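# Extend and quarter-turn the right-side yellow foosball rod

## Task

Take the yellow rod closest to the right arm, draw it outward until it stops, rotate it by 90 degrees so its figures end up horizontal, and finish with no part of the robot (camera cable included) in contact with it.

## Robot and tools

ROBOT. Two six-joint arms, left_arm and right_arm, each ending in a two-finger gripper with a wrist camera (cam_left_wrist, cam_right_wrist, both 672x504 fisheye). Scene frame: origin at table-top height midway between the nominal bases, +x out across the table, +z up, left_arm on the +y side. Calibrated bases in the scene frame: left_arm at (-0.028, +0.289, +0.027) m, quat_wxyz (+1.000, 0, 0, -0.012); right_arm at (-0.040, -0.349, +0.007) m, quat_wxyz (+1.000, 0, 0, +0.016). In both, up is +z. Each arm's hand pose, velocities and its wrist camera pose are reported in that arm's own base frame. The gripper's fingers point along its +z and close along its y; end_effector_position is the point between the pads, roughly 1 cm short of the tips. Printed hand poses may be off by a few cm, more when stretched out.

ROW LAYOUT. Every row has 14 numbers, each in [-1, 1], always for both arms: left_arm's six joint numbers then its opening, then right_arm's six joint numbers then its opening. Joint order within each arm (also in all per-joint result lists): wrist pitch (joint4), shoulder (joint2), wrist yaw (joint5), wrist roll (joint6), elbow (joint3), waist (joint1). Joint numbers are offsets, not poses: they are added to the Joint targets that stand when the action (or move) begins, not to the previous row, so sending the same offset twice moves twice. Scale: 1.0 equals 2.224 rad for waist, shoulder, elbow and 8.485 rad for wrist pitch, wrist yaw, wrist roll. Zero for every joint of an arm re-sends its current targets. The opening number is absolute: +1 fully open, -1 shut; to leave a gripper unchanged, repeat its present command (0 is a real half-way command). Joint ranges (rad): waist -2.618 to 3.054, shoulder 0.000 to 3.142, elbow 0.000 to 3.142, wrist pitch and wrist yaw -1.571 to 1.571, wrist roll -2.094 to 2.094. Asking for more than 0.059 rad beyond an end gets the action refused for both arms; true ends may differ by up to 0.059 rad.

TOOLS.
execute_actions(actions, cameras): actions is a list of actions; each action is a list of up to 15 rows, one row per 1/30 s step; a short action keeps its last row until its 15 steps are used. An empty list just reports state. cameras picks which images come back (omitted/null/["all"] = all, [] = none).
move(target, speed, blend, opening_speed, blocking, cameras): target is one 14-number row or a list of up to 15 rows; every row's joint offsets count from the same starting Joint targets. The joints travel together along paths (at least 0.5 s, at most 10 s in total), so the hand traces a curve; no obstacle avoidance. speed is in rad/s (0.01 to 12.57, default 0.5) for whichever joint has farthest to go, one value or one per target. blend (rad) rounds corners between list targets. opening_speed is on the -1..+1 scale per second, 0.2 or more. blocking=false returns after about 0.5 s while the move continues. The result adds a move: line such as done, off_target (resting more than 0.035 rad from target), moving, held or fault, and limits=held if steps were withheld. done does not mean no contact.
wait(seconds): 0 to 10 s, arms hold their last command; a running move continues.
stop(): brakes a running move; needs some room.
zoom_image(camera, region): camera is cam_left_wrist or cam_right_wrist; region is [x0, y0, x1, y1] pixels from the top-left, at most 504 by 504, of the latest image.
read_manual(section): licence texts only, default "licences".
finished_scene(scene): integer, the current scene's number; ends it irreversibly.

RESULT LINES. Joint positions and Joint velocities: one block per arm in the joint order above (rad, rad/s), then the pad gap (m; 0.094 fully open). Joint targets: the base your next offsets add to. Tool commands: present gripper commands. grip_measured: measured opening on the command scale, reading slightly wide when empty and a bit narrower than a gripped part. end_effector_position / end_effector_quat_wxyz in the arm's base frame. Joint torques include the arm's weight, carry offsets and noise; positive points toward larger joint angle; entries 2, 5 and 6 wrap at ±28 N m. Step readings list joint angles at some control steps (actions only). "joint sent to its limit" means a joint was clipped at its end. "joint command not followed" means the clearance check altered targets. "within noise" means an arm is at rest. MOTOR HOT warns at 75 °C; OVER-TEMPERATURE FAULT at 90 °C folds that arm away for the rest of the scene; at 100 °C it goes limp.

MOTION LIMITS. Each joint target may lead its measured angle by at most 0.339 rad (waist, shoulder, elbow) or 2.2 rad (wrist joints); targets that would put the hand over 200 mm from where it is get scaled back. Big offsets can need several actions; tiny ones may not start. To release a push, command targets back past the measured positions.

CAUTIONS. Keep the two arms from touching or squeezing each other. Avoid fast contact, hard pushes against the rod's end stops, drops and anything falling. Holding a stretched arm or pushing on an unreachable pose heats motors. A camera cable touching the rod counts as touching it, so at the end open the gripper well above grip_measured and back the hand clear.

Each tool is called after "Request:" in YAML: its name, and indented under it one key for each argument.

## Session

Request:
execute_actions:
  actions: []

Scene clock: 0.00 s.
left_arm: end_effector_position=(+0.4007, +0.0076, +0.1253) grip_measured=+1.000 end_effector_quat_wxyz=(+0.625, -0.028, +0.778, +0.057) | right_arm: end_effector_position=(+0.3999, -0.0295, +0.1148) grip_measured=+1.000 end_effector_quat_wxyz=(+0.608, +0.063, +0.791, -0.024)
Joint names: [wrist pitch, shoulder, wrist yaw, wrist roll, elbow, waist]
Joint positions: left_arm=[0.966 1.539 -0.191 0.014 0.356 -0.068 0.094] | right_arm=[0.914 1.54 0.071 0.059 0.363 -0.045 0.094]
Joint velocities: within noise
Joint torques (N m): no reading
Heat: left arm: 47 °C; right arm: 43 °C.
Joint targets: left_arm=[0.959 1.536 -0.192 0.014 0.359 -0.068] | right_arm=[0.904 1.537 0.071 0.060 0.366 -0.045]
Tool commands: left_gripper/opening=+1.0 right_gripper/opening=+1.0

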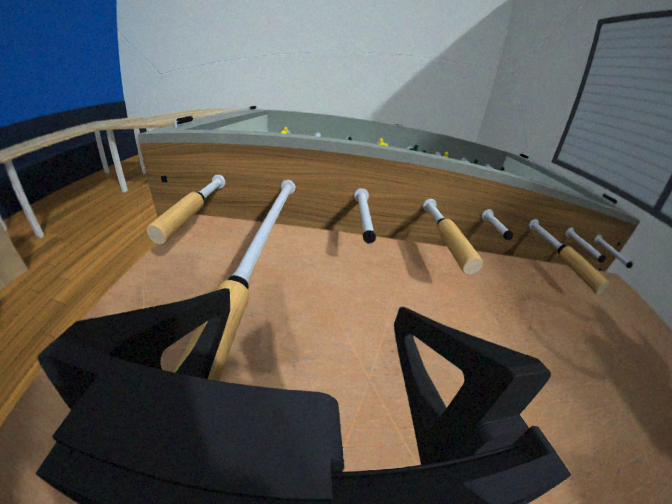

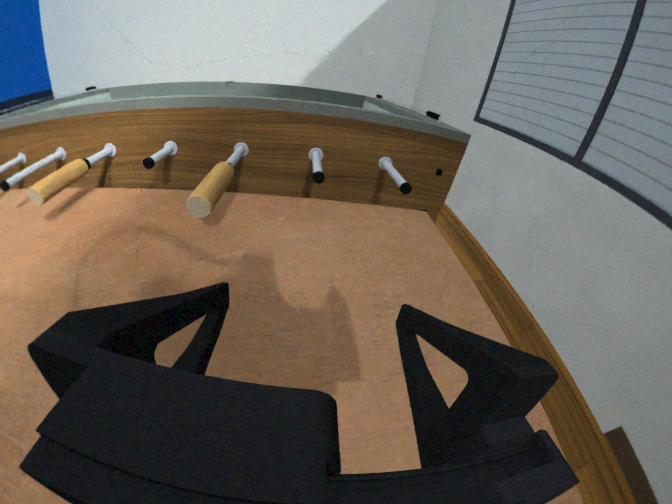

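Request:
move:
  target: [0,0,0,0,0,0,1,-0.1773,-0.017,0,0,0.555,0,1]
  speed: 1

Scene clock: 28.73 s.
left_arm: end_effector_position=(+0.4007, +0.0076, +0.1253) grip_measured=+1.000 end_effector_quat_wxyz=(+0.625, -0.028, +0.778, +0.057) | right_arm: end_effector_position=(+0.4582, -0.0325, +0.3377) grip_measured=+1.000 end_effector_quat_wxyz=(+0.504, +0.063, +0.861, -0.028)
Joint names: [wrist pitch, shoulder, wrist yaw, wrist roll, elbow, waist]
Joint positions: left_arm=[0.966 1.539 -0.191 0.014 0.356 -0.068 0.094] | right_arm=[-0.586 1.507 0.073 0.059 1.579 -0.045 0.094]
Joint velocities: within noise
Joint torques (N m): left_arm=[1.84 -6.37 -0.05 0.01 5.38 -0.02] | right_arm=[1.52 -6.39 0.04 0.01 8.81 0.03]
Heat: left arm: 46 °C; right arm: 43 °C.
Joint targets: left_arm=[0.959 1.536 -0.192 0.014 0.359 -0.068] | right_arm=[-0.600 1.500 0.071 0.060 1.601 -0.045]
move: done
camera_calibration:
cam_right_wrist: T_world_to_cam=[[-0.0907381, -0.982345, 0.1636, -0.0548625], [-0.802531, -0.0251426, -0.596081, 0.60087], [0.589671, -0.185381, -0.78608, 0.106974], [0, 0, 0, 1]] pos_world=[0.414159, -0.0189555, 0.451233]

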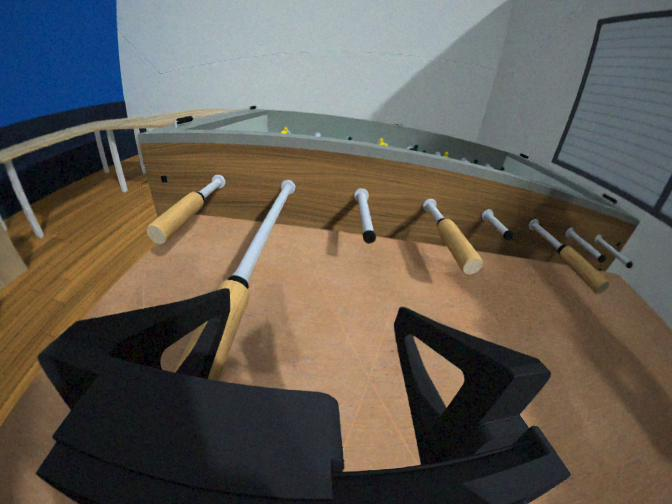

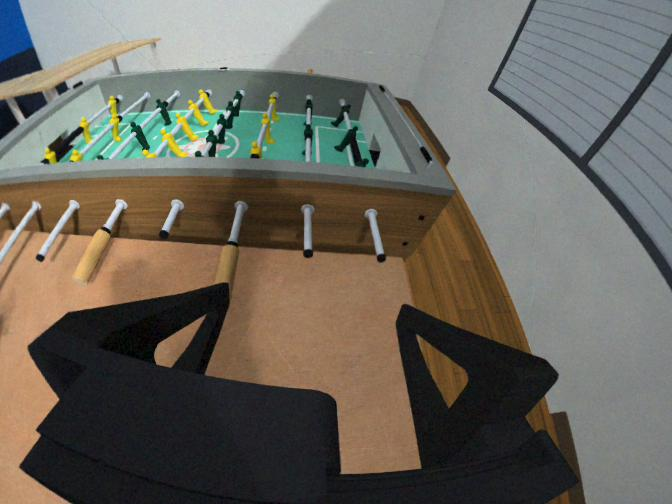

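Request:
move:
  target: [0,0,0,0,0,0,1,0.2293,0.3110,0.0328,-0.0071,-0.3753,0.1628,1]
  speed: 1

Request:
zoom_image:
  camera: "cam_right_wrist"
  region: [200, 100, 450, 350]

Scene clock: 71.90 s.
left_arm: end_effector_position=(+0.4007, +0.0076, +0.1253) grip_measured=+1.000 end_effector_quat_wxyz=(+0.625, -0.028, +0.778, +0.057) | right_arm: end_effector_position=(+0.5022, +0.0997, +0.0886) grip_measured=+1.000 end_effector_quat_wxyz=(+0.684, +0.006, +0.729, -0.019)
Joint names: [wrist pitch, shoulder, wrist yaw, wrist roll, elbow, waist]
Joint positions: left_arm=[0.966 1.539 -0.191 0.014 0.356 -0.068 0.094] | right_arm=[1.332 2.176 0.349 0.004 0.777 0.313 0.094]
Joint velocities: within noise
Joint torques (N m): left_arm=[1.85 -6.34 -0.05 0.02 5.35 -0.06] | right_arm=[1.8 -7.35 0.05 -0.04 3.32 0.4]
Heat: left arm: 46 °C; right arm: 44 °C.
Joint targets: left_arm=[0.959 1.536 -0.192 0.014 0.359 -0.068] | right_arm=[1.345 2.191 0.349 0.000 0.766 0.317]
move: done
camera_calibration:
cam_right_wrist: T_world_to_cam=[[-0.0719311, -0.977182, 0.199855, 0.106499], [-0.460676, -0.145172, -0.875616, 0.356056], [0.884649, -0.155052, -0.439721, -0.272025], [0, 0, 0, 1]] pos_world=[0.412334, 0.11358, 0.170869]

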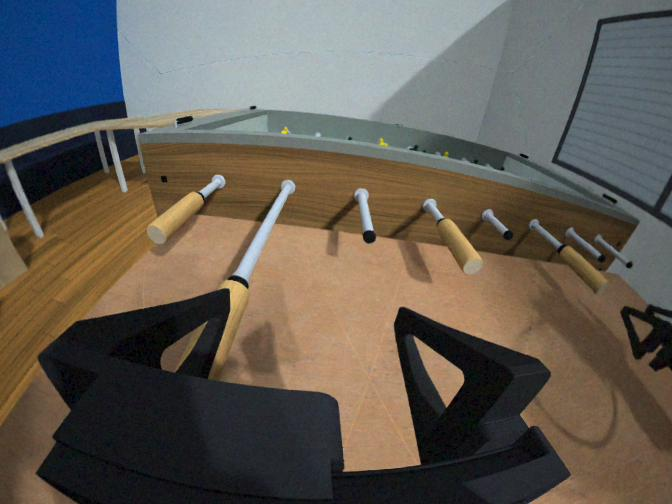

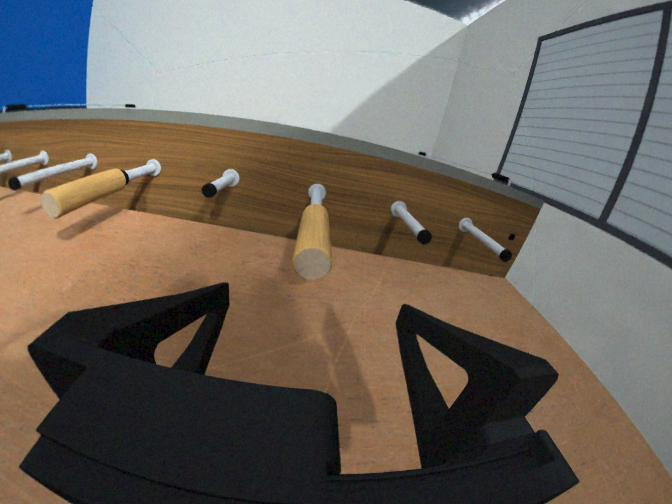

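Scaled by 2.016 from the camera's 672x504 image, which has a finer 960x720 frame.

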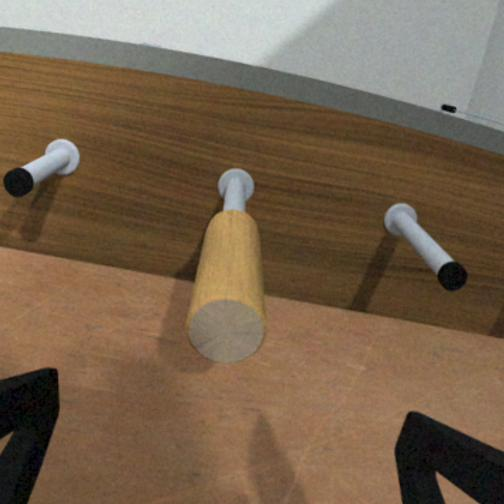

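Request:
move:
  target: [0,0,0,0,0,0,1,-0.0366,0.1141,-0.0094,0,0.2538,-0.0360,1]
  speed: 0.6
  cameras: ["cam_right_wrist"]

Request:
zoom_image:
  camera: "cam_right_wrist"
  region: [180, 150, 480, 400]

Scene clock: 92.27 s.
left_arm: end_effector_position=(+0.4007, +0.0076, +0.1253) grip_measured=+1.000 end_effector_quat_wxyz=(+0.625, -0.028, +0.778, +0.057) | right_arm: end_effector_position=(+0.6147, +0.1023, +0.0854) grip_measured=+1.000 end_effector_quat_wxyz=(+0.685, +0.010, +0.728, -0.019)
Joint names: [wrist pitch, shoulder, wrist yaw, wrist roll, elbow, waist]
Joint positions: left_arm=[0.966 1.539 -0.191 0.014 0.356 -0.068 0.094] | right_arm=[1.048 2.418 0.286 0.004 1.307 0.244 0.094]
Joint velocities: within noise
Joint torques (N m): left_arm=[1.85 -6.34 -0.05 0.01 5.37 -0.02] | right_arm=[1.65 -9.29 -0.13 -0.04 7.32 -0.59]
Heat: left arm: 45 °C; right arm: 46 °C.
Joint targets: left_arm=[0.959 1.536 -0.192 0.014 0.359 -0.068] | right_arm=[1.034 2.445 0.270 0.000 1.330 0.237]
move: done
camera_calibration:
cam_right_wrist: T_world_to_cam=[[-0.0790411, -0.977698, 0.194573, 0.12267], [-0.458741, -0.137615, -0.877849, 0.403747], [0.885048, -0.158645, -0.437633, -0.372661], [0, 0, 0, 1]] pos_world=[0.524734, 0.116376, 0.167471]
Images, in order (width x height): cam_right_wrist 672x504.

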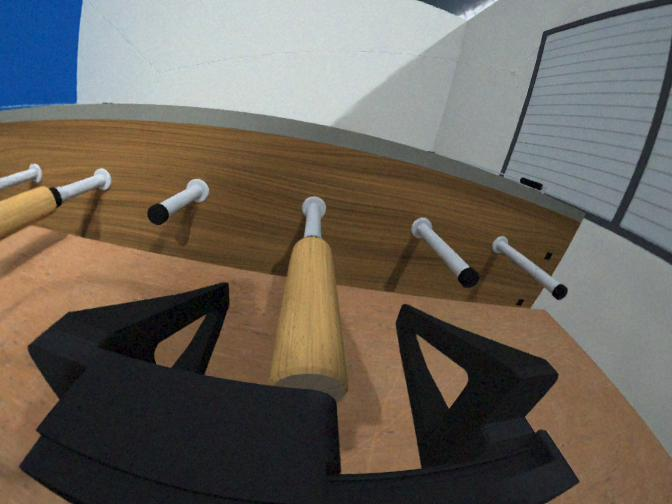

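Scaled by 1.680 from the camera's 672x504 image, which has a finer 960x720 frame.

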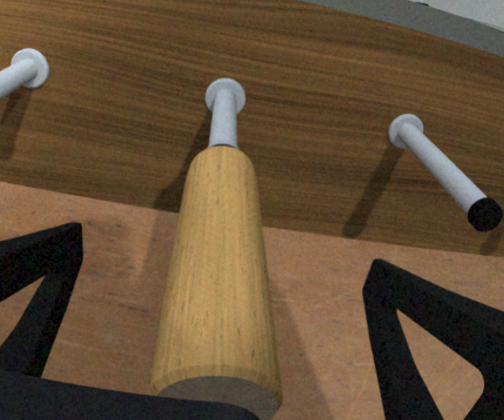

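Request:
move:
  target: [0,0,0,0,0,0,1,0,0.003,0,0,0,0,-1]
  opening_speed: 1.5
  cameras: ["cam_right_wrist"]

Scene clock: 100.37 s.
left_arm: end_effector_position=(+0.4007, +0.0076, +0.1253) grip_measured=+1.000 end_effector_quat_wxyz=(+0.625, -0.028, +0.778, +0.057) | right_arm: end_effector_position=(+0.6145, +0.1036, +0.0799) grip_measured=-0.309 end_effector_quat_wxyz=(+0.682, +0.006, +0.731, -0.018)
Joint names: [wrist pitch, shoulder, wrist yaw, wrist roll, elbow, waist]
Joint positions: left_arm=[0.966 1.539 -0.191 0.014 0.356 -0.068 0.094] | right_arm=[1.046 2.426 0.278 0.003 1.307 0.244 0.032]
Joint velocities: within noise
Joint torques (N m): left_arm=[1.85 -6.31 -0.05 0 5.37 -0.05] | right_arm=[1.63 -9.47 -0.04 -0.03 7.3 -0.59]
Heat: left arm: 45 °C; right arm: 45 °C.
Joint targets: left_arm=[0.959 1.536 -0.192 0.014 0.359 -0.068] | right_arm=[1.035 2.452 0.269 0.000 1.330 0.237]
move: done
camera_calibration:
cam_right_wrist: T_world_to_cam=[[-0.0695235, -0.977659, 0.198366, 0.118874], [-0.466592, -0.143888, -0.87269, 0.403962], [0.881736, -0.153229, -0.446164, -0.372447], [0, 0, 0, 1]] pos_world=[0.525149, 0.117274, 0.16278]
Images, in order (width x height): cam_right_wrist 672x504.

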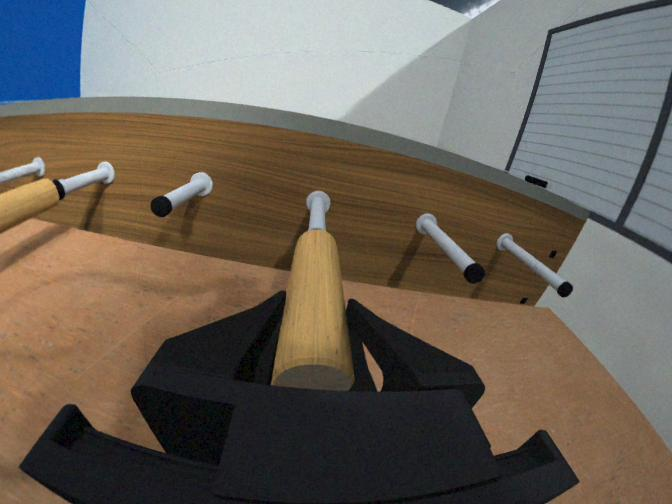

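Request:
move:
  target:
    - [0,0,0,0,0,0,1,0.0196,-0.0605,0.0047,0,-0.1322,0.0180,-1]
    - [0,0,0,0,0,0,1,0.0383,-0.1066,0.0110,0,-0.2496,0.0421,-1]
  blend: 0.05
  speed: 0.4
  cameras: ["cam_right_wrist"]

Scene clock: 119.97 s.
left_arm: end_effector_position=(+0.4007, +0.0076, +0.1253) grip_measured=+1.000 end_effector_quat_wxyz=(+0.625, -0.028, +0.778, +0.057) | right_arm: end_effector_position=(+0.5037, +0.1039, +0.0746) grip_measured=-0.309 end_effector_quat_wxyz=(+0.681, +0.003, +0.732, -0.021)
Joint names: [wrist pitch, shoulder, wrist yaw, wrist roll, elbow, waist]
Joint positions: left_arm=[0.966 1.539 -0.191 0.014 0.356 -0.068 0.094] | right_arm=[1.361 2.23 0.358 0 0.794 0.323 0.032]
Joint velocities: within noise
Joint torques (N m): left_arm=[1.84 -6.35 -0.04 0.01 5.31 -0.03] | right_arm=[1.71 -9.99 0.11 0 2.58 0.75]
Heat: left arm: 45 °C; right arm: 46 °C.
Joint targets: left_arm=[0.959 1.536 -0.192 0.014 0.359 -0.068] | right_arm=[1.360 2.214 0.363 0.000 0.775 0.331]
move: done
camera_calibration:
cam_right_wrist: T_world_to_cam=[[-0.0692967, -0.975816, 0.207319, 0.111509], [-0.467417, -0.151836, -0.8709, 0.348824], [0.881317, -0.157255, -0.445591, -0.276493], [0, 0, 0, 1]] pos_world=[0.414452, 0.118296, 0.15747]
Images, in order (width x height): cam_right_wrist 672x504.

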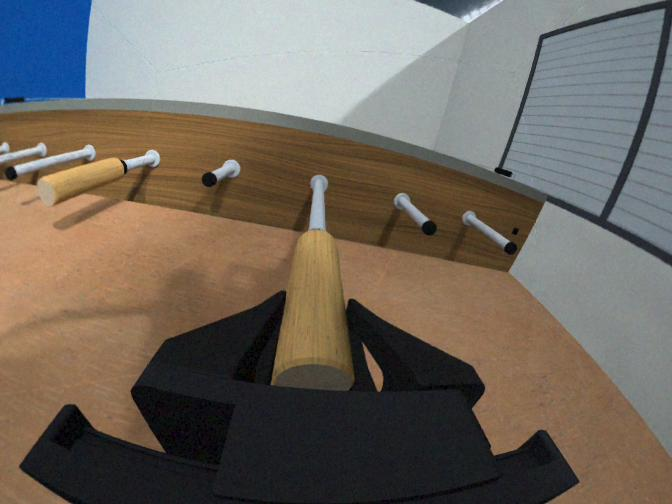

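Request:
move:
  target: [0,0,0,0,0,0,1,0.0188,-0.0346,0.0089,0,-0.1063,0.0337,-1]
  speed: 0.2
  cameras: ["cam_right_wrist"]

Scene clock: 127.53 s.
left_arm: end_effector_position=(+0.4007, +0.0076, +0.1253) grip_measured=+1.000 end_effector_quat_wxyz=(+0.625, -0.028, +0.778, +0.057) | right_arm: end_effector_position=(+0.4802, +0.1034, +0.0765) grip_measured=-0.309 end_effector_quat_wxyz=(+0.681, +0.003, +0.732, -0.022)
Joint names: [wrist pitch, shoulder, wrist yaw, wrist roll, elbow, waist]
Joint positions: left_arm=[0.966 1.539 -0.191 0.014 0.356 -0.068 0.094] | right_arm=[1.414 2.186 0.38 0 0.695 0.345 0.032]
Joint velocities: within noise
Joint torques (N m): left_arm=[1.85 -6.32 -0.04 0 5.34 -0.03] | right_arm=[2.67 -12.26 0.7 0.01 -8.27 5.45]
Heat: left arm: 45 °C; right arm: 46 °C.
Joint targets: left_arm=[0.959 1.536 -0.192 0.014 0.359 -0.068] | right_arm=[1.519 2.137 0.439 0.000 0.539 0.406]
move: off_target (right_arm); right_arm: the elbow is farthest, 0.157 rad from its target
camera_calibration:
cam_right_wrist: T_world_to_cam=[[-0.0694005, -0.975292, 0.209735, 0.108885], [-0.468264, -0.153792, -0.870102, 0.34008], [0.880859, -0.158597, -0.446021, -0.254695], [0, 0, 0, 1]] pos_world=[0.391154, 0.118102, 0.159468]
Images, in order (width x height): cam_right_wrist 672x504.

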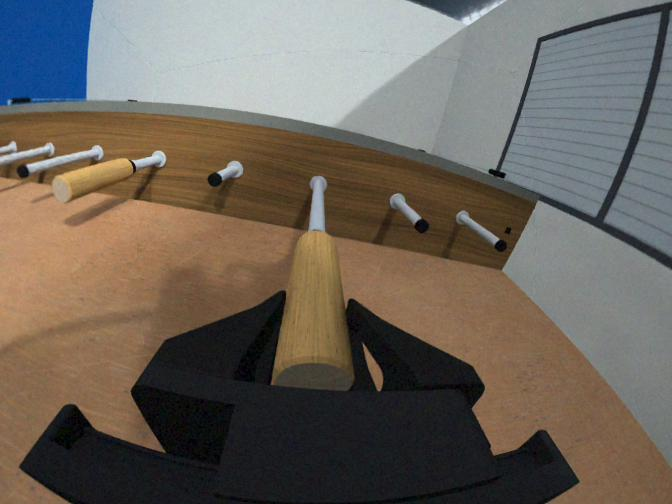

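Request:
move:
  target:
    - [0,0,0,0,0,0,1,-0.0117,0.0171,-0.0064,0,0.0612,-0.0229,-1]
    - [0,0,0,0,0,0,1,-0.0117,0.0171,-0.0064,0.187,0.0612,-0.0229,-1]
  speed: 0.8
  cameras: ["cam_right_wrist"]

Scene clock: 141.23 s.
left_arm: end_effector_position=(+0.4007, +0.0076, +0.1253) grip_measured=+1.000 end_effector_quat_wxyz=(+0.625, -0.028, +0.778, +0.057) | right_arm: end_effector_position=(+0.4827, +0.0991, +0.0768) grip_measured=-0.300 end_effector_quat_wxyz=(+0.499, +0.519, +0.517, +0.464)
Joint names: [wrist pitch, shoulder, wrist yaw, wrist roll, elbow, waist]
Joint positions: left_arm=[0.966 1.539 -0.191 0.014 0.356 -0.068 0.094] | right_arm=[1.409 2.186 0.367 1.565 0.699 0.331 0.033]
Joint velocities: within noise
Joint torques (N m): left_arm=[1.84 -6.37 -0.04 0 5.37 -0.02] | right_arm=[1.81 -9.05 0.24 0.18 1.88 2.18]
Heat: left arm: 45 °C; right arm: 48 °C.
Joint targets: left_arm=[0.959 1.536 -0.192 0.014 0.359 -0.068] | right_arm=[1.420 2.175 0.384 1.586 0.675 0.355]
move: done
camera_calibration:
cam_right_wrist: T_world_to_cam=[[-0.127248, -0.206738, -0.970086, 0.147079], [-0.376223, 0.915009, -0.14565, 0.134777], [0.917749, 0.346435, -0.194213, -0.344669], [0, 0, 0, 1]] pos_world=[0.385742, 0.0264903, 0.0953702]
Images, in order (width x height): cam_right_wrist 672x504.

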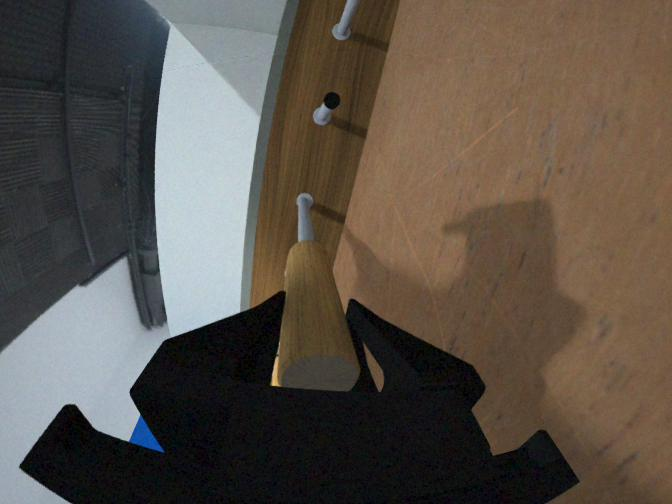

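Request:
move:
  target:
    - [0,0,0,0,0,0,1,-0.001,0.003,-0.001,0,0.007,-0.007,-1]
    - [0,0,0,0,0,0,1,-0.001,0.003,-0.001,0,0.007,-0.007,0.9]
    - [0,0,0,0,0,0,1,0.0014,-0.118,0.0150,0,-0.1547,0.0558,0.9]
  speed: 0.6
  opening_speed: 2
  cameras: ["cam_right_wrist"]

Scene clock: 163.87 s.
left_arm: end_effector_position=(+0.4007, +0.0076, +0.1253) grip_measured=+1.000 end_effector_quat_wxyz=(+0.625, -0.028, +0.778, +0.057) | right_arm: end_effector_position=(+0.3874, +0.1027, +0.0790) grip_measured=+0.898 end_effector_quat_wxyz=(+0.484, +0.527, +0.549, +0.432)
Joint names: [wrist pitch, shoulder, wrist yaw, wrist roll, elbow, waist]
Joint positions: left_arm=[0.966 1.539 -0.191 0.014 0.356 -0.068 0.094] | right_arm=[1.403 1.928 0.5 1.582 0.343 0.471 0.089]
Joint velocities: within noise
Joint torques (N m): left_arm=[1.83 -6.32 -0.03 0 5.35 -0.06] | right_arm=[1.94 -6.9 0.24 0.05 2.21 0.7]
Heat: left arm: 45 °C; right arm: 46 °C.
Joint targets: left_arm=[0.959 1.536 -0.192 0.014 0.359 -0.068] | right_arm=[1.431 1.913 0.511 1.586 0.331 0.479]
move: done
camera_calibration:
cam_right_wrist: T_world_to_cam=[[-0.211083, -0.245506, -0.946135, 0.172406], [-0.395575, 0.906594, -0.146993, 0.104414], [0.893848, 0.34324, -0.288482, -0.240862], [0, 0, 0, 1]] pos_world=[0.292989, 0.0303387, 0.108983]
Images, in order (width x height): cam_right_wrist 672x504.

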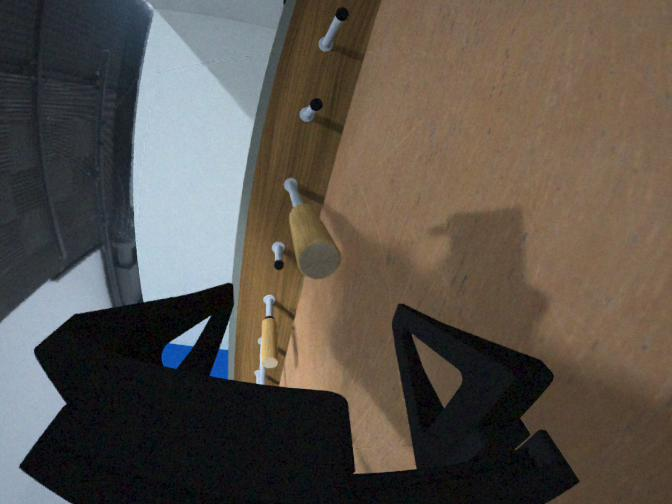

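Request:
move:
  target:
    - [0,0,0,0,0,0,1,0,0,0,0,0,-0.3053,0.9]
    - [0,0,0,0,0,0,1,-0.2394,-0.1857,-0.0519,-0.1798,0.571,-0.2356,0.9]
  speed: 1.2
  cameras: ["cam_right_wrist"]

Request:
zoom_image:
  camera: "cam_right_wrist"
  region: [150, 60, 400, 300]

Scene clock: 182.50 s.
left_arm: end_effector_position=(+0.4007, +0.0076, +0.1253) grip_measured=+1.000 end_effector_quat_wxyz=(+0.625, -0.028, +0.778, +0.057) | right_arm: end_effector_position=(+0.4572, -0.0369, +0.3408) grip_measured=+0.898 end_effector_quat_wxyz=(+0.507, +0.072, +0.858, -0.031)
Joint names: [wrist pitch, shoulder, wrist yaw, wrist roll, elbow, waist]
Joint positions: left_arm=[0.966 1.539 -0.191 0.014 0.356 -0.068 0.094] | right_arm=[-0.585 1.503 0.081 0.069 1.582 -0.051 0.089]
Joint velocities: within noise
Joint torques (N m): left_arm=[1.83 -6.37 -0.05 0 5.3 -0.05] | right_arm=[1.57 -5.98 -0.04 -0.06 8.61 0.59]
Heat: left arm: 44 °C; right arm: 47 °C.
Joint targets: left_arm=[0.959 1.536 -0.192 0.014 0.359 -0.068] | right_arm=[-0.600 1.500 0.071 0.061 1.601 -0.045]
move: done
camera_calibration:
cam_right_wrist: T_world_to_cam=[[-0.110001, -0.981075, 0.15935, -0.0495121], [-0.79798, -0.00840886, -0.602625, 0.602553], [0.59256, -0.193448, -0.781953, 0.106188], [0, 0, 0, 1]] pos_world=[0.412456, -0.0229665, 0.454037]
Images, in order (width x height): cam_right_wrist 672x504.

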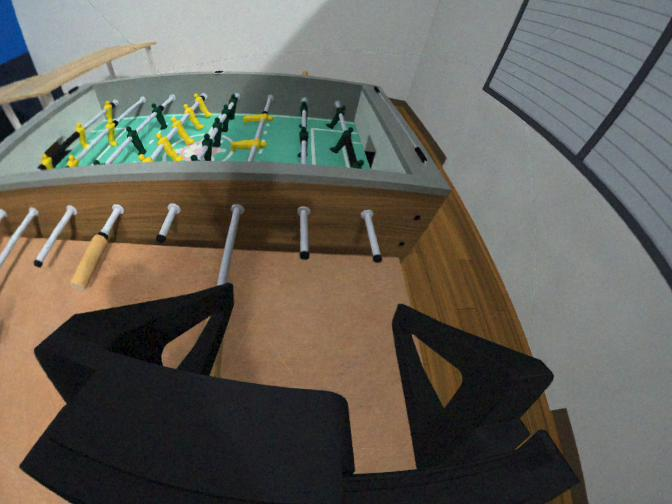

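Scaled by 2.016 from the camera's 672x504 image, which has a finer 960x720 frame.

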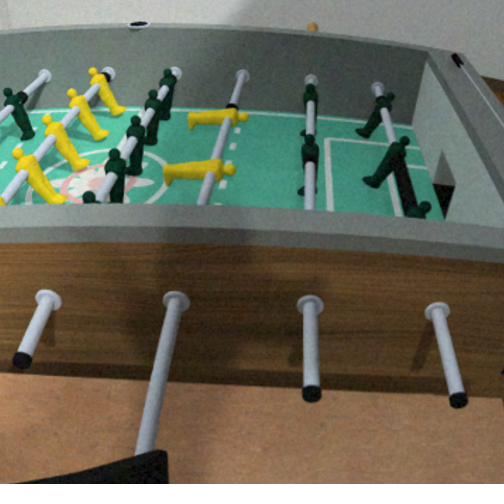

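Request:
finished_scene:
  scene: 1

The scene is finished: the task was done.


## Next scene

The same job, from a new start.

Request:
execute_actions:
  actions: []
  cameras: ["cam_right_wrist"]

Request:
zoom_image:
  camera: "cam_right_wrist"
  region: [0, 60, 450, 300]

Scene clock: 0.00 s.
left_arm: end_effector_position=(+0.3899, -0.0004, +0.1147) grip_measured=+1.000 end_effector_quat_wxyz=(+0.609, -0.026, +0.793, +0.006) | right_arm: end_effector_position=(+0.3960, -0.0474, +0.1154) grip_measured=+1.000 end_effector_quat_wxyz=(+0.595, +0.094, +0.794, -0.086)
Joint names: [wrist pitch, shoulder, wrist yaw, wrist roll, elbow, waist]
Joint positions: left_arm=[0.911 1.495 -0.08 -0.043 0.322 -0.04 0.094] | right_arm=[0.848 1.518 0.234 0.044 0.38 -0.018 0.094]
Joint velocities: within noise
Joint torques (N m): no reading
Heat: left arm: 43 °C; right arm: 40 °C.
Joint targets: left_arm=[0.899 1.493 -0.081 -0.042 0.324 -0.040] | right_arm=[0.837 1.515 0.234 0.045 0.383 -0.018]
Tool commands: left_gripper/opening=+1.0 right_gripper/opening=+1.0
camera_calibration:
cam_right_wrist: T_world_to_cam=[[-0.244005, -0.947103, 0.208463, 0.0183839], [-0.655393, 0.00260904, -0.755284, 0.379511], [0.714788, -0.320918, -0.621361, -0.108823], [0, 0, 0, 1]] pos_world=[0.331, -0.0185021, 0.215188]
Images, in order (width x height): cam_right_wrist 672x504.

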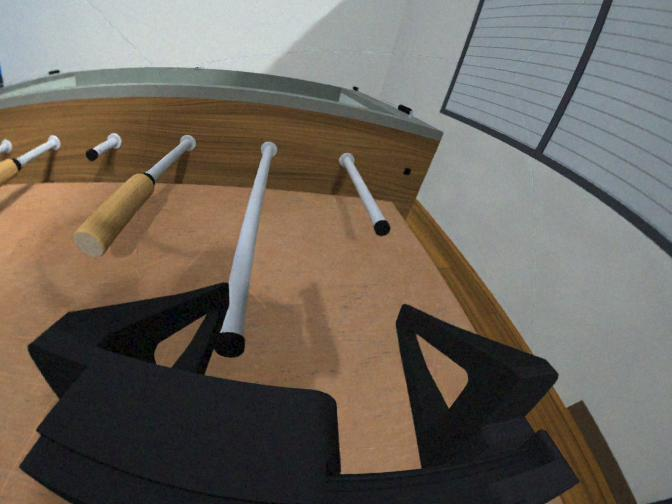

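Scaled by 1.120 from the camera's 672x504 image, which has a finer 960x720 frame.

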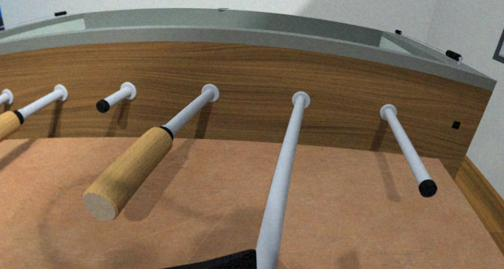

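Request:
move:
  target:
    - [0,0,0,0,0,0,1,0,0,0,0,0.2023,0,1]
    - [0,0,0,0,0,0,1,0.0664,0.1057,0.0484,-0.0053,0.0836,0.2596,1]
    - [0,0,0,0,0,0,1,0.0779,0.2840,0.0484,-0.0053,0.0836,0.2596,1]
  speed: 1.2
  blend: [0.15,0.1,0]
  cameras: ["cam_right_wrist"]

Scene clock: 26.20 s.
left_arm: end_effector_position=(+0.3899, -0.0004, +0.1147) grip_measured=+1.000 end_effector_quat_wxyz=(+0.609, -0.026, +0.793, +0.006) | right_arm: end_effector_position=(+0.4262, +0.1414, +0.0761) grip_measured=+1.000 end_effector_quat_wxyz=(+0.677, +0.011, +0.735, -0.048)
Joint names: [wrist pitch, shoulder, wrist yaw, wrist roll, elbow, waist]
Joint positions: left_arm=[0.911 1.495 -0.08 -0.043 0.322 -0.04 0.094] | right_arm=[1.46 2.137 0.642 0.003 0.577 0.558 0.094]
Joint velocities: within noise
Joint torques (N m): left_arm=[1.88 -5.79 -0.04 0.02 5.35 -0.06] | right_arm=[2 -6.69 0.14 -0.03 2.5 0.18]
Heat: left arm: 43 °C; right arm: 41 °C.
Joint targets: left_arm=[0.899 1.493 -0.081 -0.042 0.324 -0.040] | right_arm=[1.498 2.147 0.645 0.000 0.569 0.560]
move: off_target (right_arm); right_arm: the wrist pitch is farthest, 0.038 rad from its target
camera_calibration:
cam_right_wrist: T_world_to_cam=[[-0.114029, -0.965, 0.236163, 0.157821], [-0.483623, -0.153729, -0.861671, 0.326061], [0.867817, -0.212469, -0.449166, -0.187777], [0, 0, 0, 1]] pos_world=[0.338643, 0.162525, 0.159343]
Images, in order (width x height): cam_right_wrist 672x504.

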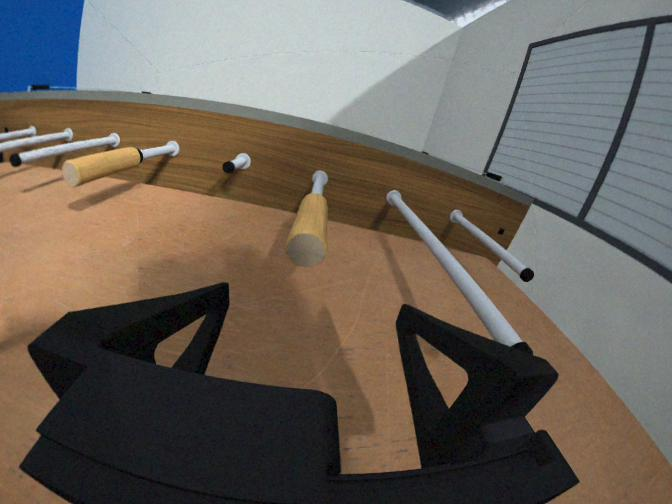

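Request:
move:
  target:
    - [0,0,0,0,0,0,1,-0.0346,0.0757,-0.0182,0,0.2076,-0.0695,1]
    - [0,0,0,0,0,0,1,-0.0346,0.0757,-0.0182,0,0.2076,-0.0695,-1]
  speed: 0.8
  opening_speed: 1.8
  cameras: ["cam_right_wrist"]

Scene clock: 43.27 s.
left_arm: end_effector_position=(+0.3899, -0.0004, +0.1147) grip_measured=+1.000 end_effector_quat_wxyz=(+0.609, -0.026, +0.793, +0.006) | right_arm: end_effector_position=(+0.5370, +0.1414, +0.0859) grip_measured=-0.334 end_effector_quat_wxyz=(+0.687, +0.022, +0.725, -0.038)
Joint names: [wrist pitch, shoulder, wrist yaw, wrist roll, elbow, waist]
Joint positions: left_arm=[0.911 1.495 -0.08 -0.043 0.322 -0.04 0.094] | right_arm=[1.22 2.292 0.494 0.003 1.012 0.408 0.031]
Joint velocities: within noise
Joint torques (N m): left_arm=[1.89 -5.78 -0.02 0.02 5.35 -0.03] | right_arm=[1.57 -8.2 0.03 -0.03 6.04 -0.29]
Heat: left arm: 43 °C; right arm: 44 °C.
Joint targets: left_arm=[0.899 1.493 -0.081 -0.042 0.324 -0.040] | right_arm=[1.205 2.315 0.490 0.000 1.031 0.405]
move: done
camera_calibration:
cam_right_wrist: T_world_to_cam=[[-0.122357, -0.971005, 0.205375, 0.176104], [-0.45839, -0.128249, -0.879449, 0.37241], [0.880288, -0.201748, -0.429407, -0.28947], [0, 0, 0, 1]] pos_world=[0.447074, 0.160358, 0.167047]
Images, in order (width x height): cam_right_wrist 672x504.

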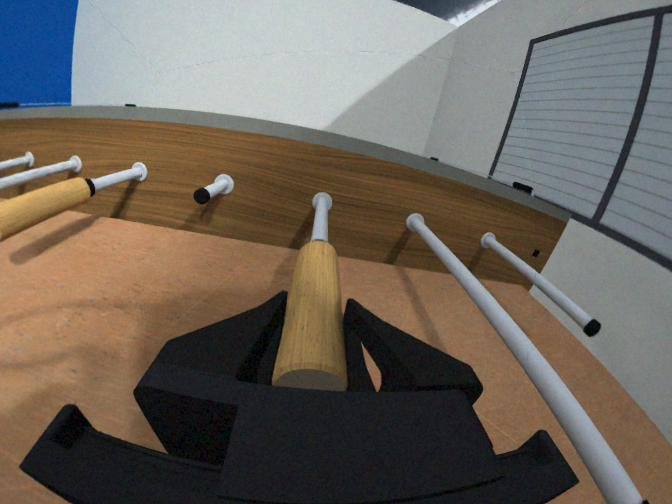

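Request:
move:
  target:
    - [0,0,0,0,0,0,1,0.0173,-0.0429,0.0100,0,-0.1092,0.0383,-1]
    - [0,0,0,0,0,0,1,0.0337,-0.0746,0.0232,0,-0.2037,0.0884,-1]
  speed: 0.3
  blend: [0.03,0]
  cameras: ["cam_right_wrist"]

Scene clock: 53.27 s.
left_arm: end_effector_position=(+0.3899, -0.0004, +0.1147) grip_measured=+1.000 end_effector_quat_wxyz=(+0.609, -0.026, +0.793, +0.006) | right_arm: end_effector_position=(+0.4528, +0.1506, +0.0831) grip_measured=-0.334 end_effector_quat_wxyz=(+0.689, +0.018, +0.723, -0.039)
Joint names: [wrist pitch, shoulder, wrist yaw, wrist roll, elbow, waist]
Joint positions: left_arm=[0.911 1.495 -0.08 -0.043 0.322 -0.04 0.094] | right_arm=[1.433 2.181 0.618 0.003 0.691 0.537 0.031]
Joint velocities: within noise
Joint torques (N m): left_arm=[1.87 -5.74 -0.03 0.03 5.34 -0.06] | right_arm=[2.19 -10.84 0.83 -0.02 -5.01 5.79]
Heat: left arm: 43 °C; right arm: 44 °C.
Joint targets: left_arm=[0.899 1.493 -0.081 -0.042 0.324 -0.040] | right_arm=[1.490 2.149 0.687 0.000 0.578 0.601]
move: off_target (right_arm); right_arm: the elbow is farthest, 0.113 rad from its target
camera_calibration:
cam_right_wrist: T_world_to_cam=[[-0.11874, -0.970347, 0.210541, 0.173092], [-0.453419, -0.135652, -0.880914, 0.331536], [0.883353, -0.200063, -0.423866, -0.216762], [0, 0, 0, 1]] pos_world=[0.362355, 0.169567, 0.163733]
Images, in order (width x height): cam_right_wrist 672x504.

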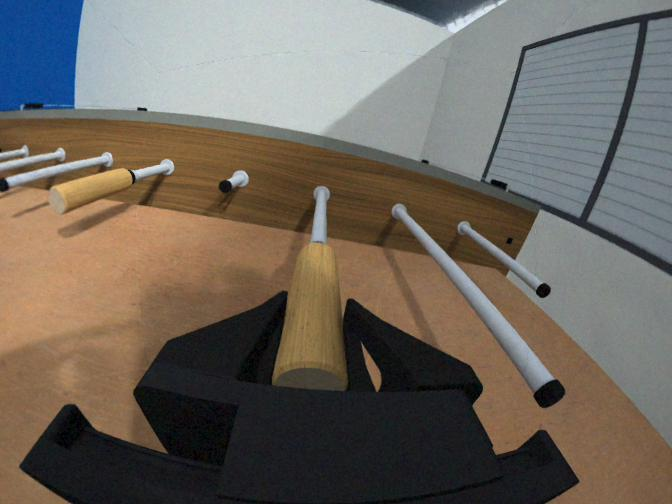

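Request:
move:
  target:
    - [0,0,0,0,0,0,1,-0.0059,0.0094,-0.0067,0,0.0414,-0.0238,-1]
    - [0,0,0,0,0,0,1,-0.0059,0.0094,-0.0067,-0.1862,0.0414,-0.0238,-1]
    - [0,0,0,0,0,0,1,-0.0045,0.012,-0.0078,-0.1862,0.0486,-0.0278,-1]
    - [0,0,0,0,0,0,1,-0.0045,0.012,-0.0078,-0.1862,0.0486,-0.0278,0.9]
    - [0,0,0,0,0,0,1,-0.0241,-0.1214,0.0185,-0.1862,-0.0829,0.0710,0.9]
  speed: [1,1.2,0.5,0.5,0.6]
  opening_speed: 2.5
  cameras: ["cam_right_wrist"]

Scene clock: 78.30 s.
left_arm: end_effector_position=(+0.3899, -0.0004, +0.1147) grip_measured=+1.000 end_effector_quat_wxyz=(+0.609, -0.026, +0.793, +0.006) | right_arm: end_effector_position=(+0.3599, +0.1572, +0.0929) grip_measured=+0.898 end_effector_quat_wxyz=(-0.404, +0.548, -0.515, +0.521)
Joint names: [wrist pitch, shoulder, wrist yaw, wrist roll, elbow, waist]
Joint positions: left_arm=[0.911 1.495 -0.08 -0.043 0.322 -0.04 0.094] | right_arm=[1.292 1.894 0.838 -1.582 0.407 0.753 0.089]
Joint velocities: within noise
Joint torques (N m): left_arm=[1.89 -5.81 -0.03 0.02 5.33 -0.03] | right_arm=[1.54 -7.1 0.2 0.03 2.41 0.59]
Heat: left arm: 42 °C; right arm: 45 °C.
Joint targets: left_arm=[0.899 1.493 -0.081 -0.042 0.324 -0.040] | right_arm=[1.286 1.879 0.844 -1.580 0.393 0.760]
move: done; target 4's new numbers were sent with right_arm's wrist yaw 0.064 rad from that target
camera_calibration:
cam_right_wrist: T_world_to_cam=[[0.104578, 0.321332, 0.941174, -0.184935], [-0.439228, -0.834143, 0.333594, 0.290879], [0.892268, -0.448276, 0.0539045, -0.137916], [0, 0, 0, 1]] pos_world=[0.27016, 0.240236, 0.0844549]
Images, in order (width x height): cam_right_wrist 672x504.

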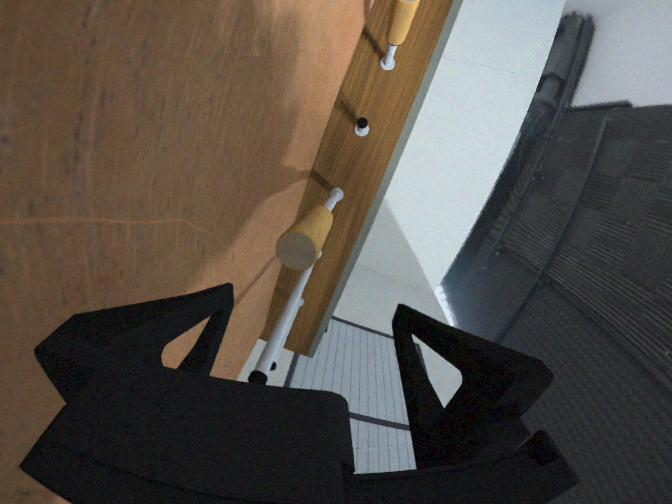

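Request:
move:
  target:
    - [0,0,0,0,0,0,1,0,0,0,0,0,0.1349,0.9]
    - [0,0,0,0,0,0,1,-0.2223,-0.1704,-0.0641,0.1862,0.5427,0.1349,0.9]
    - [0,0,0,0,0,0,1,-0.2223,-0.1704,-0.0641,0.1862,0.5427,-0.2518,0.9]
  speed: 1.6
  blend: [0.08,0.2,0]
  cameras: ["cam_right_wrist"]

Request:
zoom_image:
  camera: "cam_right_wrist"
  region: [150, 40, 400, 240]

Scene clock: 87.63 s.
left_arm: end_effector_position=(+0.3899, -0.0004, +0.1147) grip_measured=+1.000 end_effector_quat_wxyz=(+0.609, -0.026, +0.793, +0.006) | right_arm: end_effector_position=(+0.4533, +0.0372, +0.3451) grip_measured=+0.898 end_effector_quat_wxyz=(+0.512, -0.013, +0.855, -0.085)
Joint names: [wrist pitch, shoulder, wrist yaw, wrist roll, elbow, waist]
Joint positions: left_arm=[0.911 1.495 -0.08 -0.043 0.322 -0.04 0.094] | right_arm=[-0.584 1.503 0.309 -0.013 1.582 0.199 0.089]
Joint velocities: within noise
Joint torques (N m): left_arm=[1.89 -5.74 -0.03 0.02 5.35 -0.05] | right_arm=[1.54 -6.06 0.05 0.16 8.36 0.08]
Heat: left arm: 42 °C; right arm: 44 °C.
Joint targets: left_arm=[0.899 1.493 -0.081 -0.042 0.324 -0.040] | right_arm=[-0.600 1.500 0.300 0.000 1.600 0.199]
move: done
camera_calibration:
cam_right_wrist: T_world_to_cam=[[-0.0233426, -0.942187, 0.334273, -0.0790573], [-0.78975, -0.187637, -0.584027, 0.599128], [0.612985, -0.277625, -0.739712, 0.105518], [0, 0, 0, 1]] pos_world=[0.406635, 0.0672262, 0.454386]
Images, in order (width x height): cam_right_wrist 672x504.

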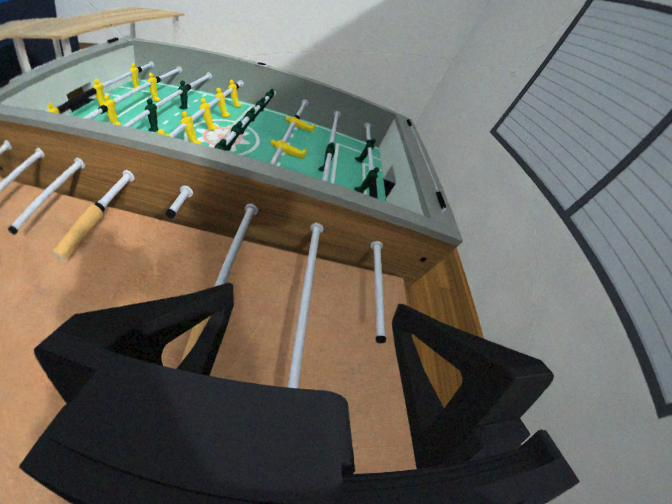

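Scaled by 2.016 from the camera's 672x504 image, which has a finer 960x720 frame.

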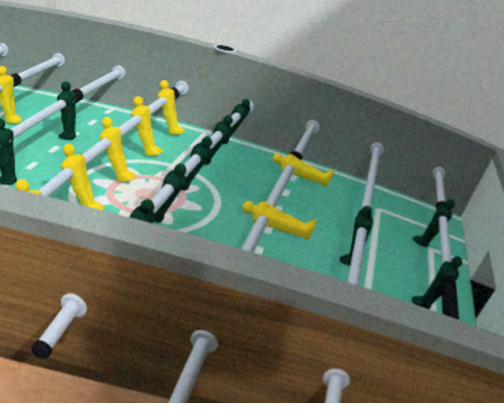

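Request:
finished_scene:
  scene: 2

The scene is finished: the task was done.


## Next scene

The same job, from a new start.

Request:
execute_actions:
  actions: []
  cameras: ["cam_right_wrist"]

Scene clock: 0.00 s.
left_arm: end_effector_position=(+0.4127, +0.0165, +0.1264) grip_measured=+1.000 end_effector_quat_wxyz=(+0.618, -0.002, +0.786, +0.007) | right_arm: end_effector_position=(+0.3903, -0.0463, +0.1052) grip_measured=+1.000 end_effector_quat_wxyz=(+0.587, +0.098, +0.798, -0.097)
Joint names: [wrist pitch, shoulder, wrist yaw, wrist roll, elbow, waist]
Joint positions: left_arm=[0.901 1.55 0.039 0.018 0.411 0.054 0.094] | right_arm=[0.871 1.537 0.276 0.046 0.357 0.003 0.094]
Joint velocities: within noise
Joint torques (N m): no reading
Heat: left arm: 41 °C; right arm: 38 °C.
Joint targets: left_arm=[0.889 1.548 0.039 0.019 0.413 0.054] | right_arm=[0.861 1.534 0.277 0.048 0.360 0.003]
Tool commands: left_gripper/opening=+1.0 right_gripper/opening=+1.0
camera_calibration:
cam_right_wrist: T_world_to_cam=[[-0.259, -0.939853, 0.222701, 0.0247898], [-0.669431, 0.00846419, -0.742826, 0.372487], [0.696262, -0.341475, -0.631359, -0.103415], [0, 0, 0, 1]] pos_world=[0.327779, -0.0151678, 0.20588]
Images, in order (width x height): cam_right_wrist 672x504.

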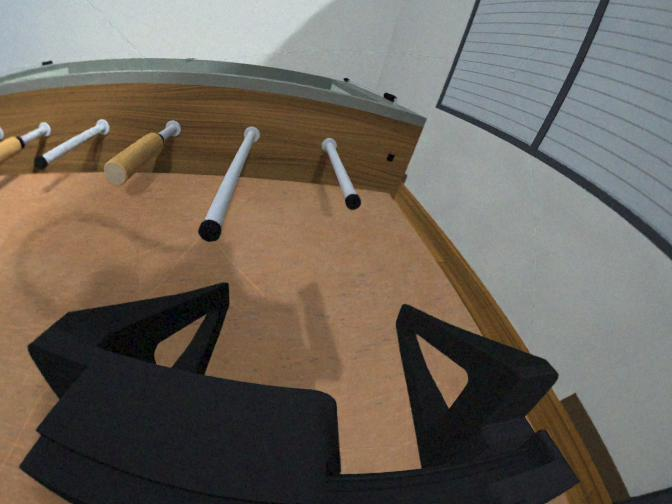

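Request:
move:
  target:
    - [0,0,0,0,0,0,1,0,0,0,0,0.18,0,1]
    - [0,0,0,0,0,0,1,0.0402,0.2095,0.0295,-0.0057,0.3036,0.2,1]
    - [0,0,0,0,0,0,1,0.0402,0.3522,0.0295,-0.0057,0.3036,0.2,1]
  speed: 1.3
  blend: [0.15,0.1,0]
  cameras: ["cam_right_wrist"]

Scene clock: 22.43 s.
left_arm: end_effector_position=(+0.4127, +0.0165, +0.1264) grip_measured=+1.000 end_effector_quat_wxyz=(+0.618, -0.002, +0.786, +0.007) | right_arm: end_effector_position=(+0.5304, +0.1613, +0.0720) grip_measured=+1.000 end_effector_quat_wxyz=(+0.676, +0.010, +0.736, -0.040)
Joint names: [wrist pitch, shoulder, wrist yaw, wrist roll, elbow, waist]
Joint positions: left_arm=[0.901 1.55 0.039 0.018 0.411 0.054 0.094] | right_arm=[1.197 2.315 0.526 0.002 1.022 0.455 0.094]
Joint velocities: within noise
Joint torques (N m): left_arm=[1.85 -6.82 -0.01 0.01 5.63 -0.06] | right_arm=[1.67 -10.02 0.08 -0.03 5.48 -0.65]
Heat: left arm: 41 °C; right arm: 39 °C.
Joint targets: left_arm=[0.889 1.548 0.039 0.019 0.413 0.054] | right_arm=[1.202 2.317 0.527 -0.001 1.035 0.448]
move: done
camera_calibration:
cam_right_wrist: T_world_to_cam=[[-0.100499, -0.968763, 0.22671, 0.183974], [-0.484337, -0.151406, -0.861681, 0.37597], [0.86909, -0.196402, -0.453992, -0.278851], [0, 0, 0, 1]] pos_world=[0.442932, 0.180385, 0.155661]
Images, in order (width x height): cam_right_wrist 672x504.

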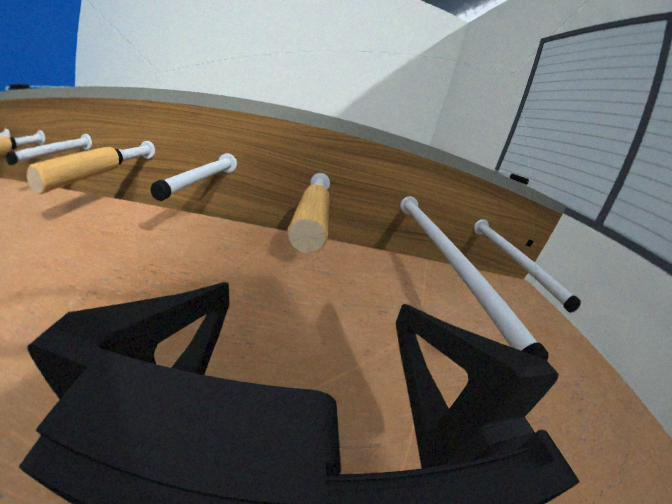

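Request:
move:
  target:
    - [0,0,0,0,0,0,1,-0.0390,0.1182,-0.0104,0,0.2672,-0.04,1]
    - [0,0,0,0,0,0,1,-0.0390,0.1182,-0.0104,0,0.2672,-0.04,-1]
    - [0,0,0,0,0,0,1,-0.0186,0.0536,-0.0037,0,0.1244,-0.0144,-1]
    - [0,0,0,0,0,0,1,-0.0008,0.0023,0.0048,0,0.0055,0.0179,-1]
    - [0,0,0,0,0,0,1,0.0193,-0.0474,0.0189,0,-0.1209,0.0717,-1]
  speed: [0.8,0.8,0.4,0.4,0.25]
  blend: [0,0,0.04,0.04,0]
  opening_speed: 2
  cameras: ["cam_right_wrist"]

Scene clock: 45.07 s.
left_arm: end_effector_position=(+0.4127, +0.0165, +0.1264) grip_measured=+1.000 end_effector_quat_wxyz=(+0.618, -0.002, +0.786, +0.007) | right_arm: end_effector_position=(+0.4735, +0.1785, +0.0790) grip_measured=-0.320 end_effector_quat_wxyz=(+0.686, +0.014, +0.726, -0.042)
Joint names: [wrist pitch, shoulder, wrist yaw, wrist roll, elbow, waist]
Joint positions: left_arm=[0.901 1.55 0.039 0.018 0.411 0.054 0.094] | right_arm=[1.336 2.24 0.655 0 0.834 0.575 0.032]
Joint velocities: within noise
Joint torques (N m): left_arm=[1.86 -6.76 0.01 0.03 5.63 -0.08] | right_arm=[1.89 -11.48 0.43 -0.01 -1.05 2.96]
Heat: left arm: 41 °C; right arm: 42 °C.
Joint targets: left_arm=[0.889 1.548 0.039 0.019 0.413 0.054] | right_arm=[1.366 2.212 0.688 -0.001 0.766 0.607]
move: off_target (right_arm); right_arm: the elbow is farthest, 0.068 rad from its target
camera_calibration:
cam_right_wrist: T_world_to_cam=[[-0.115792, -0.968123, 0.222104, 0.200833], [-0.461412, -0.145589, -0.875159, 0.346221], [0.879597, -0.203817, -0.429846, -0.228367], [0, 0, 0, 1]] pos_world=[0.383876, 0.198292, 0.16023]
Images, in order (width x height): cam_right_wrist 672x504.

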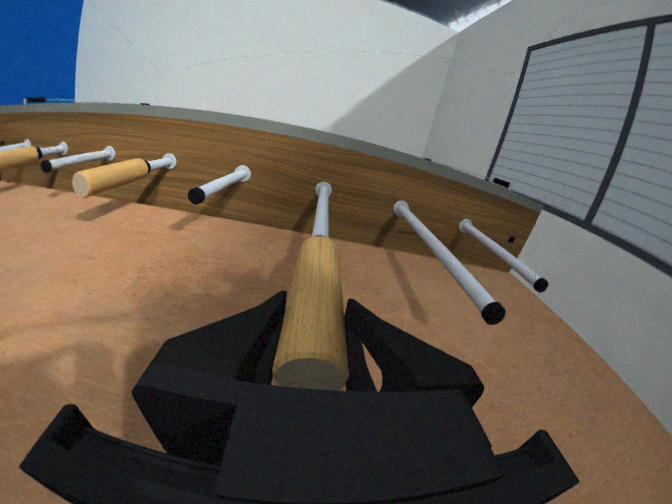

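Request:
move:
  target:
    - [0,0,0,0,0,0,1,-0.0025,0.009,-0.003,0,0.022,-0.0108,-1]
    - [0,0,0,0,0,0,1,-0.0025,0.009,-0.003,-0.1862,0.022,-0.0108,-1]
    - [0,0,0,0,0,0,1,-0.003,0.0115,-0.0037,-0.1862,0.0285,-0.0132,-1]
    - [0,0,0,0,0,0,1,-0.003,0.0115,-0.0037,-0.1862,0.0285,-0.0132,0.9]
    - [0,0,0,0,0,0,1,-0.0034,-0.0913,0.0208,-0.1862,-0.1097,0.0796,0.9]
    - [0,0,0,0,0,0,1,-0.0034,-0.0913,0.0208,-0.1862,-0.1097,0.2145,0.9]
    - [0,0,0,0,0,0,1,-0.2317,-0.3201,-0.0457,0,0.375,0.2145,0.9]
    - [0,0,0,0,0,0,1,-0.2317,-0.3201,-0.0457,0,0.375,-0.183,0.9]
  speed: [1,1.3,0.5,0.5,0.7,1.2,1.6,1.6]
  blend: [0,0,0,0,0.02,0.08,0.2,0]
  opening_speed: 2.5
  cameras: ["cam_right_wrist"]

Request:
zoom_image:
  camera: "cam_right_wrist"
  region: [150, 40, 400, 240]

Scene clock: 77.63 s.
left_arm: end_effector_position=(+0.4127, +0.0165, +0.1264) grip_measured=+1.000 end_effector_quat_wxyz=(+0.618, -0.002, +0.786, +0.007) | right_arm: end_effector_position=(+0.4533, +0.0379, +0.3455) grip_measured=+0.898 end_effector_quat_wxyz=(+0.513, -0.013, +0.854, -0.085)
Joint names: [wrist pitch, shoulder, wrist yaw, wrist roll, elbow, waist]
Joint positions: left_arm=[0.901 1.55 0.039 0.018 0.411 0.054 0.094] | right_arm=[-0.585 1.503 0.309 -0.013 1.584 0.201 0.089]
Joint velocities: within noise
Joint torques (N m): left_arm=[1.85 -6.79 -0.01 0.02 5.65 -0.03] | right_arm=[1.53 -6.11 0.09 0.14 8.21 0.14]
Heat: left arm: 41 °C; right arm: 43 °C.
Joint targets: left_arm=[0.889 1.548 0.039 0.019 0.413 0.054] | right_arm=[-0.600 1.500 0.300 -0.001 1.601 0.201]
move: done; target 4's new numbers were sent with right_arm's wrist yaw 0.041 rad from that target
camera_calibration:
cam_right_wrist: T_world_to_cam=[[-0.0223166, -0.942386, 0.333783, -0.0788439], [-0.789033, -0.188424, -0.584742, 0.599538], [0.613945, -0.276415, -0.739369, 0.105489], [0, 0, 0, 1]] pos_world=[0.406531, 0.0678248, 0.454887]
Images, in order (width x height): cam_right_wrist 672x504.

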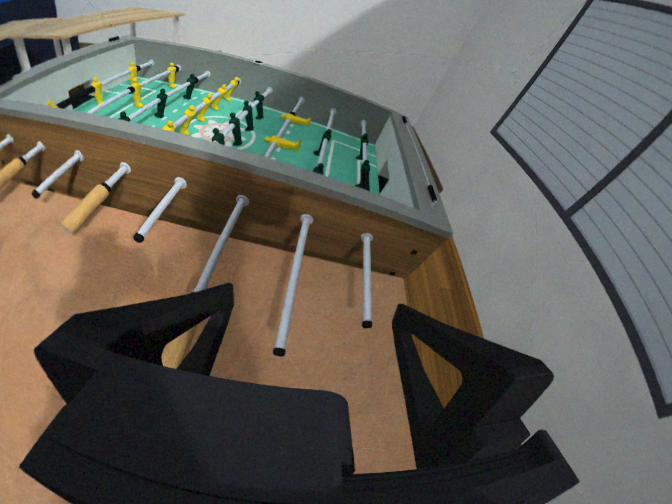

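Scaled by 2.016 from the camera's 672x504 image, which has a finer 960x720 frame.

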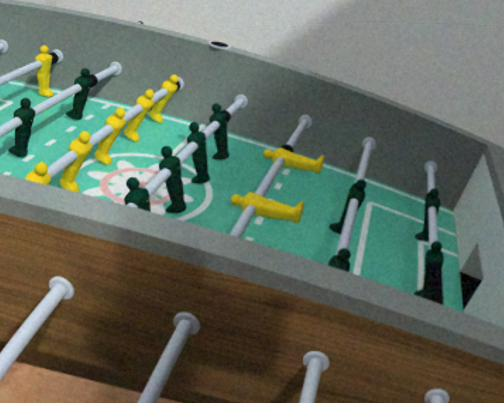

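Request:
finished_scene:
  scene: 3

The scene is finished: the task was done.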